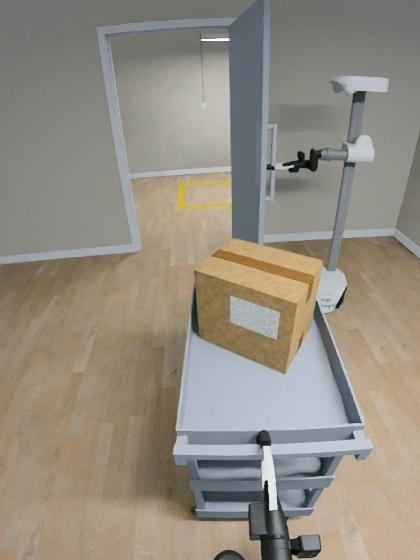

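>>> move --r1 '{"joints":{"gripper_m":0.06}}' --blocking false

>>> wait --seconds 2

>>> move --r1 '{"base":{"strafe_m":-0.025}}' --blocking false

>>> wait --seconds 2

>>> move --r1 '{"joints":{"gripper_m":-0.02}}' --blocking false

>>> wait --seconds 2 --cameras '["r1_head_camera","r1_wrist_camera"]'

Scene clock: 973.17 s.
move: r1 moving
r1.base_odometry: x=-3.526 y=+2.392 heading=-0.301
r1.turned_by_wheels: +0.000
r1.turned_by_imu: +0.000
r1.base_tilt: forward=-1.6 right=+1.3
r1.lidar_m: 0.40 0.45 2.63 2.44 2.48 3.01 2.82 2.86 2.45 2.25 2.30 0.44
r1.base_status: not commanded
r1.joint_positions: lift_m=+0.688 arm_m=+0.000 wrist_yaw_rad=+0.002 wrist_pitch_rad=+0.009 wrist_roll_rad=+1.569 gripper_m=+0.005
r1.joint_status: gripper_m moving
r1.measured_speeds: all 0
r1.motor_effort: lift_m=+24(24) arm_m=+4(4) wheel_0=+5(5) wheel_1=-1(1) wheel_2=-4(4)
r1.servo_current: wrist_yaw_rad=33(59) wrist_pitch_rad=59(59) wrist_roll_rad=46(52) gripper_m=78(78)
r1.contact_limits: translate_m 0.6
r1.hand_pose: x=+0.4594 y=-0.0869 z=+0.8633 quat_wxyz=(+0.708, +0.706, +0.004, -0.002) (m; r1's base frame)
r1.wrist_depth_mm: - - - 237 239 1661 1205 / - - - 237 239 1661 - / - - 544 177 236 - - / - 466 462 176 236 - - / - 517 508 175 237 - - / - - 535 178 186 - - / - - 162 141 235 - -
r2: as last shown
r2.base_tilt: forward=-0.6 right=+0.0
r2.lidar_m: 0.41 3.44 1.06 1.25 2.36 1.48 1.34 1.32 1.11 1.01 0.95 0.55
r2.motor_effort: lift_m=+21(21) arm_m=-3(4) wheel_0=+0(1) wheel_1=-3(4) wheel_2=+13(13)
r2.servo_current: wrist_yaw_rad=46(65) wrist_pitch_rad=46(46) wrist_roll_rad=52(52) gripper_m=91(98)
r2.contact_limits: translate_m 0.8
r2.wrist_depth_mm: - - 245 165 238 236 233 / - - 247 166 240 237 234 / - - 248 167 242 238 236 / - - 249 167 242 238 236 / - - 251 167 245 241 238 / - - 188 169 244 242 239 / - - 254 - 247 243 241
pictures: none

Scene clock: 974.23 s.
earlier move: r1 done
r1.base_odometry: x=-3.526 y=+2.392 heading=-0.301
r1.turned_by_wheels: +0.000
r1.turned_by_imu: +0.000
r1.base_tilt: forward=-1.6 right=+1.2
r1.lidar_m: 0.38 3.04 2.64 2.45 2.48 3.01 2.81 2.87 2.46 2.25 2.31 0.45
r1.base_status: not commanded
r1.joint_positions: lift_m=+0.688 arm_m=+0.000 wrist_yaw_rad=+0.000 wrist_pitch_rad=+0.009 wrist_roll_rad=+1.569 gripper_m=+0.060
r1.joint_status: all done
r1.measured_speeds: all 0
r1.motor_effort: lift_m=+24(24) arm_m=+4(4) wheel_0=+5(5) wheel_1=-2(2) wheel_2=-4(4)
r1.servo_current: wrist_yaw_rad=46(65) wrist_pitch_rad=46(65) wrist_roll_rad=59(59) gripper_m=46(91)
r1.contact_limits: translate_m 0.6
r1.hand_pose: x=+0.4593 y=-0.0874 z=+0.8633 quat_wxyz=(+0.708, +0.706, +0.003, -0.003) (m; r1's base frame)
r1.wrist_depth_mm: - - - 246 248 1661 1229 / - - - 244 246 1661 - / - - 574 182 243 - - / - 477 473 243 243 - - / - 517 504 180 241 - - / - - 539 188 190 - - / - - 169 155 236 - -
r2.base_odometry: x=-2.086 y=-2.021 heading=-1.117
r2.turned_by_wheels: +0.000
r2.turned_by_imu: +0.000
r2.base_tilt: forward=-0.7 right=+0.1
r2.lidar_m: 0.41 3.44 1.07 1.22 2.38 1.48 1.31 1.35 1.15 1.01 0.91 0.54
r2.base_status: not commanded
r2.joint_positions: lift_m=+0.880 arm_m=+0.000 wrist_yaw_rad=+0.237 wrist_pitch_rad=+0.004 wrist_roll_rad=+0.002 gripper_m=-0.019
r2.joint_status: not commanded
r2.measured_speeds: all 0
r2.motor_effort: lift_m=+21(21) arm_m=-3(4) wheel_0=+0(1) wheel_1=-3(4) wheel_2=+12(13)
r2.servo_current: wrist_yaw_rad=59(65) wrist_pitch_rad=46(52) wrist_roll_rad=46(59) gripper_m=91(98)
r2.contact_limits: translate_m 0.8
r2.hand_pose: x=+0.4717 y=-0.0173 z=+1.0568 quat_wxyz=(+0.993, +0.001, +0.002, +0.118) (m; r2's base frame)
r2.wrist_depth_mm: - - 246 166 239 236 233 / - - 247 166 239 237 234 / - - 248 166 240 237 235 / - - 250 167 243 239 236 / - - 251 168 245 240 238 / - - 189 169 245 242 238 / - - 254 - 247 243 240
wait: 1.07 of 2 s (r1 has come to rest)
pictures: none

Scene clock: 974.73 s.
move: r1 moving
r1.base_odometry: x=-3.533 y=+2.369 heading=-0.301
r1.turned_by_wheels: +0.000
r1.turned_by_imu: +0.000
r1.base_tilt: forward=-1.6 right=+1.2
r1.lidar_m: 0.38 0.41 2.65 2.47 2.51 3.00 2.81 2.88 2.41 2.24 2.29 0.43
r1.base_status: strafe_m moving
r1.joint_positions: lift_m=+0.688 arm_m=+0.000 wrist_yaw_rad=+0.000 wrist_pitch_rad=+0.008 wrist_roll_rad=+1.569 gripper_m=+0.060
r1.joint_status: not commanded
r1.measured_speeds: translate_m=+0.001 strafe_m=-0.028 rotate_rad=-0.003 lift_m=+0.000 arm_m=+0.000 wrist_yaw_rad=+0.000 wrist_pitch_rad=-0.021 wrist_roll_rad=+0.000
r1.motor_effort: lift_m=+24(24) arm_m=+4(4) wheel_0=+2(11) wheel_1=-2(8) wheel_2=-1(3)
r1.servo_current: wrist_yaw_rad=46(72) wrist_pitch_rad=59(59) wrist_roll_rad=39(59) gripper_m=46(46)
r1.hand_pose: x=+0.4593 y=-0.0874 z=+0.8635 quat_wxyz=(+0.708, +0.706, +0.003, -0.003) (m; r1's base frame)
r1.wrist_depth_mm: - - - 248 250 1661 1229 / - - - 247 248 1618 - / - - 580 185 246 - - / - 473 477 243 245 - - / - 521 504 221 243 - - / - - 535 181 191 - - / - - 171 145 238 - -
r2: as last shown
r2.base_tilt: forward=-0.7 right=+0.0
r2.lidar_m: 0.40 3.45 1.03 1.22 2.35 1.50 1.33 1.34 1.16 0.99 0.87 0.54
r2.motor_effort: lift_m=+21(21) arm_m=-3(4) wheel_0=+0(1) wheel_1=-4(4) wheel_2=+13(13)
r2.servo_current: wrist_yaw_rad=46(65) wrist_pitch_rad=39(46) wrist_roll_rad=39(65) gripper_m=98(98)
r2.contact_limits: translate_m 0.8
r2.wrist_depth_mm: - - 245 165 237 236 233 / - - 247 166 240 236 234 / - - 249 166 241 237 236 / - - 250 167 243 239 236 / - - 252 167 244 239 238 / - - 188 169 243 242 238 / - - 254 - 248 241 241
pictures: none

Scene clock: 975.13 s.
earlier move: r1 done
r1.base_odometry: x=-3.533 y=+2.368 heading=-0.301
r1.turned_by_wheels: +0.000
r1.turned_by_imu: +0.000
r1.base_tilt: forward=-1.6 right=+1.2
r1.lidar_m: 0.40 3.04 2.68 2.48 2.50 3.02 2.81 2.84 2.43 2.25 2.28 0.43
r1.base_status: done
r1.joint_positions: lift_m=+0.688 arm_m=+0.000 wrist_yaw_rad=+0.000 wrist_pitch_rad=+0.004 wrist_roll_rad=+1.569 gripper_m=+0.060
r1.joint_status: not commanded
r1.measured_speeds: all 0
r1.motor_effort: lift_m=+21(24) arm_m=+4(4) wheel_0=+1(11) wheel_1=+2(8) wheel_2=-1(4)
r1.servo_current: wrist_yaw_rad=52(72) wrist_pitch_rad=39(59) wrist_roll_rad=33(72) gripper_m=33(46)
r1.hand_pose: x=+0.4593 y=-0.0874 z=+0.8648 quat_wxyz=(+0.708, +0.706, +0.002, -0.001) (m; r1's base frame)
r1.wrist_depth_mm: - - - 257 257 1661 1182 / - - - 254 255 1618 - / - - 627 250 251 - - / - 480 477 246 250 - - / - - 504 245 245 - - / - - 195 183 190 - - / - - 597 141 239 - -
r2.base_odometry: x=-2.086 y=-2.021 heading=-1.117
r2.turned_by_wheels: +0.000
r2.turned_by_imu: +0.000
r2.base_tilt: forward=-0.6 right=+0.0
r2.lidar_m: 0.38 3.46 1.03 1.20 2.38 1.51 1.31 1.33 1.15 1.01 0.92 0.52
r2.base_status: not commanded
r2.joint_positions: lift_m=+0.880 arm_m=+0.000 wrist_yaw_rad=+0.237 wrist_pitch_rad=+0.004 wrist_roll_rad=+0.002 gripper_m=-0.019
r2.joint_status: not commanded
r2.measured_speeds: all 0
r2.motor_effort: lift_m=+21(21) arm_m=-3(4) wheel_0=+1(1) wheel_1=-3(4) wheel_2=+12(13)
r2.servo_current: wrist_yaw_rad=52(72) wrist_pitch_rad=39(46) wrist_roll_rad=46(65) gripper_m=98(98)
r2.contact_limits: translate_m 0.8
r2.hand_pose: x=+0.4717 y=-0.0173 z=+1.0568 quat_wxyz=(+0.993, +0.001, +0.002, +0.118) (m; r2's base frame)
r2.wrist_depth_mm: - - 245 166 238 236 233 / - - 247 166 240 237 234 / - - 248 167 242 237 236 / - - 249 167 243 240 237 / - - 252 167 245 240 239 / - - 188 170 244 242 239 / - - 253 - 246 242 241
wait: 0.40 of 2 s (r1 has come to rest)
pictures: none

Scene clock: 975.63 s.
move: r1 moving
r1.base_odometry: x=-3.533 y=+2.368 heading=-0.301
r1.turned_by_wheels: +0.000
r1.turned_by_imu: +0.000
r1.base_tilt: forward=-1.6 right=+1.2
r1.lidar_m: 0.37 3.01 2.66 2.47 2.52 3.01 2.83 2.88 2.42 2.22 2.28 0.44
r1.base_status: not commanded
r1.joint_positions: lift_m=+0.688 arm_m=+0.000 wrist_yaw_rad=+0.000 wrist_pitch_rad=+0.004 wrist_roll_rad=+1.569 gripper_m=+0.041
r1.joint_status: gripper_m moving
r1.measured_speeds: all 0
r1.motor_effort: lift_m=+21(21) arm_m=+4(4) wheel_0=+1(2) wheel_1=+2(2) wheel_2=-2(2)
r1.servo_current: wrist_yaw_rad=39(59) wrist_pitch_rad=46(52) wrist_roll_rad=33(72) gripper_m=98(98)
r1.hand_pose: x=+0.4593 y=-0.0874 z=+0.8648 quat_wxyz=(+0.708, +0.706, +0.002, -0.001) (m; r1's base frame)
r1.wrist_depth_mm: - - - 256 255 1708 1229 / - - - 254 253 1661 - / - - 627 250 251 - - / - 480 477 248 248 - - / - - 508 245 244 - - / - - 198 183 193 - - / - - 609 142 238 128 -
r2: as last shown
r2.base_tilt: forward=-0.6 right=+0.1
r2.lidar_m: 0.40 3.43 1.04 1.23 2.33 1.51 1.33 1.34 1.15 1.00 0.92 0.54
r2.motor_effort: lift_m=+21(21) arm_m=-3(4) wheel_0=+1(1) wheel_1=-3(4) wheel_2=+13(13)
r2.servo_current: wrist_yaw_rad=59(59) wrist_pitch_rad=46(46) wrist_roll_rad=52(52) gripper_m=91(98)
r2.contact_limits: translate_m 0.8
r2.wrist_depth_mm: - - 245 166 238 235 233 / - - 247 166 240 236 234 / - - 248 167 241 238 235 / - - 250 167 243 240 236 / - - 251 168 244 241 238 / - - 188 169 244 242 239 / - - 255 - 247 243 241
pictures: none

Scene clock: 976.67 s.
earlier move: r1 done
r1.base_odometry: x=-3.533 y=+2.368 heading=-0.301
r1.turned_by_wheels: +0.000
r1.turned_by_imu: +0.000
r1.base_tilt: forward=-1.6 right=+1.3
r1.lidar_m: 0.40 0.41 2.67 2.47 2.52 3.01 2.82 2.89 2.41 2.24 2.29 0.44
r1.base_status: not commanded
r1.joint_positions: lift_m=+0.688 arm_m=+0.000 wrist_yaw_rad=+0.000 wrist_pitch_rad=+0.006 wrist_roll_rad=+1.569 gripper_m=-0.019
r1.joint_status: all done
r1.measured_speeds: all 0
r1.motor_effort: lift_m=+21(21) arm_m=-1(4) wheel_0=+1(2) wheel_1=+2(2) wheel_2=-1(2)
r1.servo_current: wrist_yaw_rad=33(72) wrist_pitch_rad=46(52) wrist_roll_rad=65(72) gripper_m=65(143)
r1.hand_pose: x=+0.4593 y=-0.0874 z=+0.8644 quat_wxyz=(+0.708, +0.706, +0.002, -0.002) (m; r1's base frame)
r1.wrist_depth_mm: - - - 240 240 1661 1281 / - - - - 240 1618 - / - - 539 238 239 - - / - 473 469 237 237 - - / - - 508 177 237 - - / - - 191 176 182 - - / - - - 139 236 133 -
r2.base_odometry: x=-2.086 y=-2.021 heading=-1.117
r2.turned_by_wheels: +0.000
r2.turned_by_imu: +0.000
r2.base_tilt: forward=-0.7 right=+0.1
r2.lidar_m: 0.40 3.45 1.03 1.22 2.38 1.51 1.32 1.35 1.14 1.00 0.94 0.52
r2.base_status: not commanded
r2.joint_positions: lift_m=+0.880 arm_m=+0.000 wrist_yaw_rad=+0.237 wrist_pitch_rad=+0.004 wrist_roll_rad=+0.002 gripper_m=-0.019
r2.joint_status: not commanded
r2.measured_speeds: all 0
r2.motor_effort: lift_m=+21(21) arm_m=-3(4) wheel_0=+1(1) wheel_1=-3(4) wheel_2=+12(13)
r2.servo_current: wrist_yaw_rad=46(72) wrist_pitch_rad=46(46) wrist_roll_rad=39(65) gripper_m=98(98)
r2.contact_limits: translate_m 0.8
r2.hand_pose: x=+0.4717 y=-0.0173 z=+1.0568 quat_wxyz=(+0.993, +0.001, +0.002, +0.118) (m; r2's base frame)
r2.wrist_depth_mm: - - 245 166 238 236 232 / - - 247 166 239 237 233 / - - 248 166 242 238 236 / - - 251 167 242 239 237 / - - 252 168 244 241 236 / - - 188 170 244 242 240 / - - 254 - 247 243 241
wait: 1.03 of 2 s (r1 has come to rest)
pictures: r1_head_camera, r1_wrist_camera
Images, in order (width x height): r1_head_camera 420x560, r1_wrist_camera 616x392.

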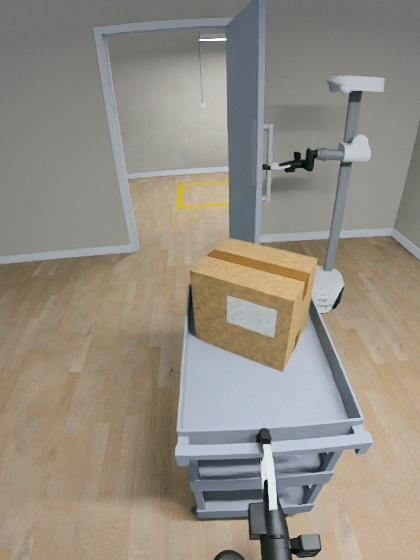

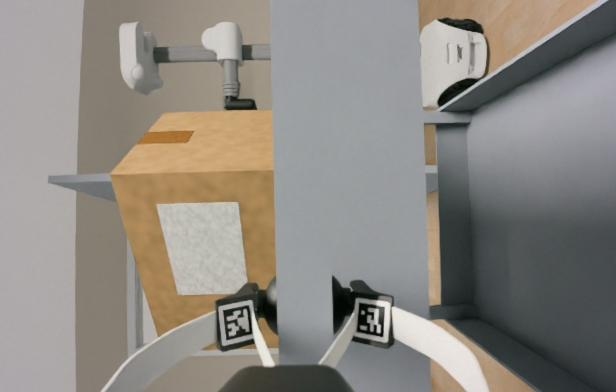

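>>> move --r1 '{"base":{"translate_m":0.25,"strafe_m":-0.05},"contact_limits":{"translate_m":0.6}}' --blocking false

>>> wait --seconds 8

Scene clock: 988.23 s.
move: r1 moving
r1.base_odometry: x=-3.505 y=+2.353 heading=-0.301
r1.turned_by_wheels: +0.000
r1.turned_by_imu: -0.001
r1.base_tilt: forward=-1.6 right=+1.3
r1.lidar_m: 0.36 3.01 2.68 2.49 2.52 3.06 2.85 2.91 2.41 2.20 2.28 0.44
r1.base_status: translate_m moving; strafe_m moving
r1.joint_positions: lift_m=+0.688 arm_m=+0.000 wrist_yaw_rad=-0.001 wrist_pitch_rad=+0.006 wrist_roll_rad=+1.569 gripper_m=-0.019
r1.joint_status: not commanded
r1.measured_speeds: translate_m=+0.124 strafe_m=-0.026 rotate_rad=-0.008 lift_m=+0.000 arm_m=+0.000 wrist_yaw_rad=-0.019 wrist_pitch_rad=+0.000 wrist_roll_rad=+0.000
r1.motor_effort: lift_m=+21(21) arm_m=+4(4) wheel_0=+11(12) wheel_1=+7(7) wheel_2=-14(14)
r1.servo_current: wrist_yaw_rad=46(59) wrist_pitch_rad=46(46) wrist_roll_rad=46(72) gripper_m=46(65)
r1.contact_limits: translate_m 0.6
r1.hand_pose: x=+0.4591 y=-0.0878 z=+0.8643 quat_wxyz=(+0.708, +0.706, +0.002, -0.003) (m; r1's base frame)
r1.wrist_depth_mm: - - - 248 247 1661 1255 / - - - 245 244 1661 - / - - 627 239 239 - - / - 473 466 235 237 - - / - 504 488 230 234 - - / - - 508 185 183 - - / - - 184 139 227 128 -
r2: as last shown
r2.base_tilt: forward=-0.6 right=+0.1
r2.lidar_m: 0.40 3.44 1.01 1.24 2.36 1.50 1.33 1.33 1.13 1.02 0.91 0.53
r2.motor_effort: lift_m=+21(21) arm_m=-3(4) wheel_0=+0(1) wheel_1=-4(4) wheel_2=+12(13)
r2.servo_current: wrist_yaw_rad=65(65) wrist_pitch_rad=46(46) wrist_roll_rad=46(59) gripper_m=91(98)
r2.contact_limits: translate_m 0.8
r2.wrist_depth_mm: - - 245 166 238 236 233 / - - 246 167 240 237 235 / - - 248 167 242 237 234 / - - 250 167 243 238 236 / - - 251 168 245 241 236 / - - 188 170 244 242 239 / - - 255 - 246 242 242
pictures: none

Scene clock: 990.03 s.
earlier move: r1 done
r1.base_odometry: x=-3.309 y=+2.246 heading=-0.301
r1.turned_by_wheels: +0.000
r1.turned_by_imu: -0.001
r1.base_tilt: forward=-1.6 right=+1.3
r1.lidar_m: 0.37 2.82 2.75 2.55 2.60 3.27 3.06 3.13 2.36 2.16 2.20 0.44
r1.base_status: done
r1.joint_positions: lift_m=+0.688 arm_m=+0.000 wrist_yaw_rad=-0.004 wrist_pitch_rad=+0.006 wrist_roll_rad=+1.569 gripper_m=-0.020
r1.joint_status: not commanded
r1.measured_speeds: all 0
r1.motor_effort: lift_m=+21(21) arm_m=-4(4) wheel_0=-1(12) wheel_1=+0(8) wheel_2=+0(17)
r1.servo_current: wrist_yaw_rad=78(78) wrist_pitch_rad=46(59) wrist_roll_rad=59(72) gripper_m=39(65)
r1.contact_limits: translate_m 0.6
r1.hand_pose: x=+0.4590 y=-0.0885 z=+0.8643 quat_wxyz=(+0.708, +0.706, +0.001, -0.004) (m; r1's base frame)
r1.wrist_depth_mm: - - - 242 243 1499 1281 / - - 1618 1618 241 1397 - / - - 574 236 238 - - / - 469 466 236 236 - - / - 517 500 232 234 - - / - - 521 172 183 - - / - - 180 142 229 - -
r2.base_odometry: x=-2.086 y=-2.021 heading=-1.117
r2.turned_by_wheels: +0.000
r2.turned_by_imu: +0.000
r2.base_tilt: forward=-0.6 right=+0.0
r2.lidar_m: 0.40 3.44 0.78 0.99 2.35 1.47 1.32 1.34 1.13 1.00 0.90 0.54
r2.base_status: not commanded
r2.joint_positions: lift_m=+0.880 arm_m=+0.000 wrist_yaw_rad=+0.237 wrist_pitch_rad=+0.004 wrist_roll_rad=+0.002 gripper_m=-0.019
r2.joint_status: not commanded
r2.measured_speeds: all 0
r2.motor_effort: lift_m=+21(21) arm_m=-3(4) wheel_0=+0(1) wheel_1=-3(4) wheel_2=+13(13)
r2.servo_current: wrist_yaw_rad=65(65) wrist_pitch_rad=46(52) wrist_roll_rad=46(65) gripper_m=98(104)
r2.contact_limits: translate_m 0.8
r2.hand_pose: x=+0.4717 y=-0.0173 z=+1.0568 quat_wxyz=(+0.993, +0.001, +0.002, +0.118) (m; r2's base frame)
r2.wrist_depth_mm: - - 246 165 237 236 232 / - - 246 166 239 236 235 / - - 249 167 241 238 236 / - - 250 167 243 238 237 / - - 252 168 244 240 238 / - - 188 170 243 242 239 / - - 254 - 246 242 241
wait: 1.80 of 8 s (r1 has come to rest)
pictures: none

>>> move --r1 '{"base":{"translate_m":0.15,"strafe_m":-0.11},"contact_limits":{"translate_m":0.6}}' --blocking false

>>> wait --seconds 4 --cameras '["r1_head_camera"]'

Scene clock: 1003.20 s.
move: r1 moving
r1.base_odometry: x=-3.289 y=+2.219 heading=-0.301
r1.turned_by_wheels: +0.000
r1.turned_by_imu: +0.000
r1.base_tilt: forward=-1.6 right=+1.3
r1.lidar_m: 0.38 0.41 2.76 2.58 2.62 3.27 3.09 3.14 2.31 2.15 2.18 0.43
r1.base_status: translate_m moving; strafe_m moving
r1.joint_positions: lift_m=+0.688 arm_m=+0.000 wrist_yaw_rad=-0.003 wrist_pitch_rad=+0.006 wrist_roll_rad=+1.569 gripper_m=-0.020
r1.joint_status: not commanded
r1.measured_speeds: translate_m=+0.107 strafe_m=-0.079 rotate_rad=-0.003 lift_m=+0.000 arm_m=+0.000 wrist_yaw_rad=+0.000 wrist_pitch_rad=+0.000 wrist_roll_rad=+0.000
r1.motor_effort: lift_m=+21(21) arm_m=+4(4) wheel_0=+13(13) wheel_1=-2(5) wheel_2=-11(12)
r1.servo_current: wrist_yaw_rad=59(65) wrist_pitch_rad=46(59) wrist_roll_rad=33(59) gripper_m=52(52)
r1.contact_limits: translate_m 0.6
r1.hand_pose: x=+0.4590 y=-0.0882 z=+0.8643 quat_wxyz=(+0.708, +0.706, +0.001, -0.003) (m; r1's base frame)
r1.wrist_depth_mm: - - - 239 241 1430 1255 / - - - - 239 1366 - / - - 580 236 237 - - / - 466 462 176 236 - - / - 512 496 232 235 - - / - - 525 172 232 - - / - - 180 143 229 - -
r2: as last shown
r2.base_tilt: forward=-0.7 right=+0.0
r2.lidar_m: 0.41 3.45 0.77 1.00 2.37 1.51 1.33 1.35 1.13 1.01 0.92 0.54
r2.servo_current: wrist_yaw_rad=46(65) wrist_pitch_rad=46(46) wrist_roll_rad=39(52) gripper_m=98(98)
r2.contact_limits: translate_m 0.8
r2.wrist_depth_mm: - - 246 166 239 236 233 / - - 247 166 240 237 233 / - - 248 167 241 237 236 / - - 249 167 242 240 236 / - - 252 168 245 241 238 / - - 189 169 243 241 239 / - - 253 - 248 242 240
pictures: none

Scene clock: 1004.63 s.
earlier move: r1 done
r1.base_odometry: x=-3.198 y=+2.097 heading=-0.301
r1.turned_by_wheels: +0.000
r1.turned_by_imu: +0.000
r1.base_tilt: forward=-1.6 right=+1.3
r1.lidar_m: 0.38 0.38 2.86 2.66 2.73 3.40 3.22 3.26 2.23 2.05 2.08 0.45
r1.base_status: done
r1.joint_positions: lift_m=+0.688 arm_m=+0.000 wrist_yaw_rad=+0.001 wrist_pitch_rad=+0.006 wrist_roll_rad=+1.569 gripper_m=-0.020
r1.joint_status: not commanded
r1.measured_speeds: all 0
r1.motor_effort: lift_m=+21(21) arm_m=-4(4) wheel_0=+2(16) wheel_1=-2(5) wheel_2=+3(12)
r1.servo_current: wrist_yaw_rad=65(65) wrist_pitch_rad=39(59) wrist_roll_rad=52(65) gripper_m=46(59)
r1.contact_limits: translate_m 0.6
r1.hand_pose: x=+0.4594 y=-0.0872 z=+0.8643 quat_wxyz=(+0.708, +0.706, +0.002, -0.002) (m; r1's base frame)
r1.wrist_depth_mm: - - 1499 251 250 1366 1182 / - - - 247 247 1281 - / - - 627 240 243 - - / - 469 473 237 239 - - / - 500 488 176 236 - - / - - 512 185 233 - - / - - 179 143 229 - -
r2.base_odometry: x=-2.086 y=-2.021 heading=-1.117
r2.turned_by_wheels: +0.000
r2.turned_by_imu: +0.000
r2.base_tilt: forward=-0.7 right=+0.1
r2.lidar_m: 0.37 0.90 0.62 0.85 2.38 1.48 1.32 1.33 1.14 1.02 0.94 0.52
r2.base_status: not commanded
r2.joint_positions: lift_m=+0.880 arm_m=+0.000 wrist_yaw_rad=+0.237 wrist_pitch_rad=+0.004 wrist_roll_rad=+0.002 gripper_m=-0.019
r2.joint_status: not commanded
r2.measured_speeds: all 0
r2.motor_effort: lift_m=+21(21) arm_m=-3(4) wheel_0=+0(1) wheel_1=-3(4) wheel_2=+12(13)
r2.servo_current: wrist_yaw_rad=59(65) wrist_pitch_rad=46(46) wrist_roll_rad=46(59) gripper_m=91(98)
r2.contact_limits: translate_m 0.8
r2.hand_pose: x=+0.4717 y=-0.0173 z=+1.0568 quat_wxyz=(+0.993, +0.001, +0.002, +0.118) (m; r2's base frame)
r2.wrist_depth_mm: - - 246 165 237 236 233 / - - 247 166 240 236 235 / - - 249 167 241 238 235 / - - 250 167 243 238 236 / - - 251 168 245 241 238 / - - 189 170 242 242 239 / - - 254 - 247 243 241
wait: 1.43 of 4 s (r1 has come to rest)
pictures: r1_head_camera
Images, in order (width x height): r1_head_camera 420x560.

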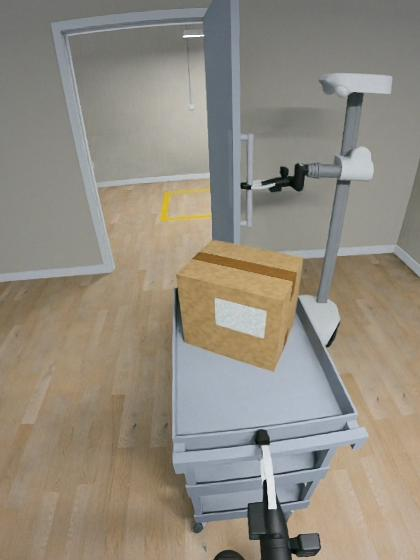

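>>> move --r1 '{"base":{"translate_m":-0.75,"strafe_m":0.68},"contact_limits":{"translate_m":0.6},"pace":"default"}' --blocking false

>>> wait --seconds 8 --cameras '["r1_head_camera"]'

Scene clock: 1022.17 s.
move: r1 moving
r1.base_odometry: x=-3.215 y=+2.125 heading=-0.301
r1.turned_by_wheels: +0.000
r1.turned_by_imu: +0.000
r1.base_tilt: forward=-1.6 right=+1.3
r1.lidar_m: 0.39 0.39 2.87 2.64 2.71 3.38 3.17 3.22 2.25 2.07 2.11 0.43
r1.base_status: translate_m moving; strafe_m moving
r1.joint_positions: lift_m=+0.688 arm_m=+0.000 wrist_yaw_rad=+0.001 wrist_pitch_rad=+0.006 wrist_roll_rad=+1.569 gripper_m=-0.020
r1.joint_status: not commanded
r1.measured_speeds: translate_m=-0.096 strafe_m=+0.085 rotate_rad=-0.004 lift_m=+0.000 arm_m=+0.000 wrist_yaw_rad=+0.000 wrist_pitch_rad=+0.000 wrist_roll_rad=+0.000
r1.motor_effort: lift_m=+21(21) arm_m=-4(4) wheel_0=-11(11) wheel_1=+4(6) wheel_2=+10(12)
r1.servo_current: wrist_yaw_rad=59(59) wrist_pitch_rad=39(52) wrist_roll_rad=52(59) gripper_m=52(52)
r1.contact_limits: translate_m 0.6
r1.hand_pose: x=+0.4594 y=-0.0871 z=+0.8643 quat_wxyz=(+0.708, +0.706, +0.003, -0.002) (m; r1's base frame)
r1.wrist_depth_mm: - - - 248 246 1366 1205 / - - - 244 245 1366 - / - - 609 239 240 - - / - 466 466 236 238 - - / - 512 496 176 236 - - / - - 521 173 234 - - / - - 181 145 229 - -
r2: as last shown
r2.lidar_m: 0.40 0.97 0.65 0.87 2.36 1.50 1.33 1.32 1.15 1.02 0.93 0.54
r2.motor_effort: lift_m=+21(21) arm_m=-3(4) wheel_0=+1(1) wheel_1=-3(4) wheel_2=+13(13)
r2.servo_current: wrist_yaw_rad=46(72) wrist_pitch_rad=39(46) wrist_roll_rad=52(52) gripper_m=91(98)
r2.contact_limits: translate_m 0.8
r2.wrist_depth_mm: - - 245 165 238 236 232 / - - 247 166 240 236 234 / - - 248 166 242 237 235 / - - 249 167 242 239 237 / - - 252 168 245 241 238 / - - 188 169 244 242 240 / - - 254 - 248 243 241
pictures: none

Scene clock: 1026.47 s.
earlier move: r1 done
r1.base_odometry: x=-3.713 y=+2.968 heading=-0.300
r1.turned_by_wheels: +0.000
r1.turned_by_imu: +0.002
r1.base_tilt: forward=-1.6 right=+1.3
r1.lidar_m: 0.42 3.06 2.07 1.92 1.95 2.54 2.50 2.59 3.02 2.80 0.36 0.35
r1.base_status: done
r1.joint_positions: lift_m=+0.688 arm_m=+0.000 wrist_yaw_rad=+0.002 wrist_pitch_rad=+0.006 wrist_roll_rad=+1.569 gripper_m=-0.020
r1.joint_status: not commanded
r1.measured_speeds: all 0
r1.motor_effort: lift_m=+21(21) arm_m=-4(4) wheel_0=+0(14) wheel_1=+1(6) wheel_2=+1(12)
r1.servo_current: wrist_yaw_rad=52(72) wrist_pitch_rad=46(59) wrist_roll_rad=39(72) gripper_m=39(59)
r1.contact_limits: translate_m 0.6
r1.hand_pose: x=+0.4595 y=-0.0869 z=+0.8643 quat_wxyz=(+0.708, +0.706, +0.003, -0.002) (m; r1's base frame)
r1.wrist_depth_mm: - 357 364 - 152 154 - / - 410 418 104 166 166 - / - - 525 113 180 - - / - - - - 199 615 - / - - - - 220 1661 - / - - - 185 234 1661 1281 / - - 179 137 172 349 1229
r2.base_odometry: x=-2.086 y=-2.021 heading=-1.117
r2.turned_by_wheels: +0.000
r2.turned_by_imu: +0.001
r2.base_tilt: forward=-0.6 right=+0.1
r2.lidar_m: 0.39 3.43 1.63 4.79 2.35 1.49 1.31 1.34 1.11 1.02 0.93 0.53
r2.base_status: not commanded
r2.joint_positions: lift_m=+0.880 arm_m=+0.000 wrist_yaw_rad=+0.237 wrist_pitch_rad=+0.004 wrist_roll_rad=+0.002 gripper_m=-0.019
r2.joint_status: not commanded
r2.measured_speeds: all 0
r2.motor_effort: lift_m=+21(21) arm_m=-3(4) wheel_0=+0(1) wheel_1=-3(4) wheel_2=+13(13)
r2.servo_current: wrist_yaw_rad=46(72) wrist_pitch_rad=39(52) wrist_roll_rad=46(65) gripper_m=98(104)
r2.contact_limits: translate_m 0.8
r2.hand_pose: x=+0.4717 y=-0.0173 z=+1.0568 quat_wxyz=(+0.993, +0.001, +0.002, +0.118) (m; r2's base frame)
r2.wrist_depth_mm: - - 246 166 238 236 232 / - - 247 166 240 237 234 / - - 249 166 241 237 235 / - - 251 167 244 239 236 / - - 251 168 244 240 239 / - - 189 170 244 242 239 / - - 255 - 247 243 240
wait: 4.30 of 8 s (r1 has come to rest)
pictures: r1_head_camera
Images, in order (width x height): r1_head_camera 420x560.

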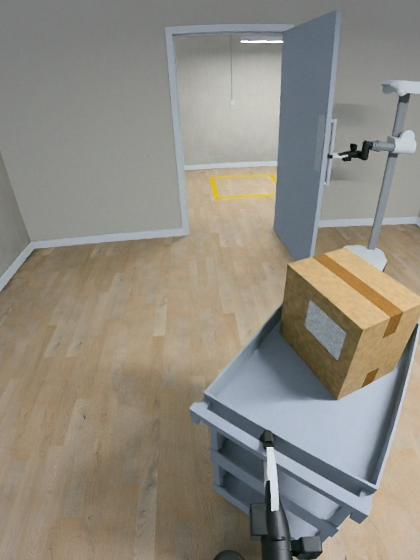

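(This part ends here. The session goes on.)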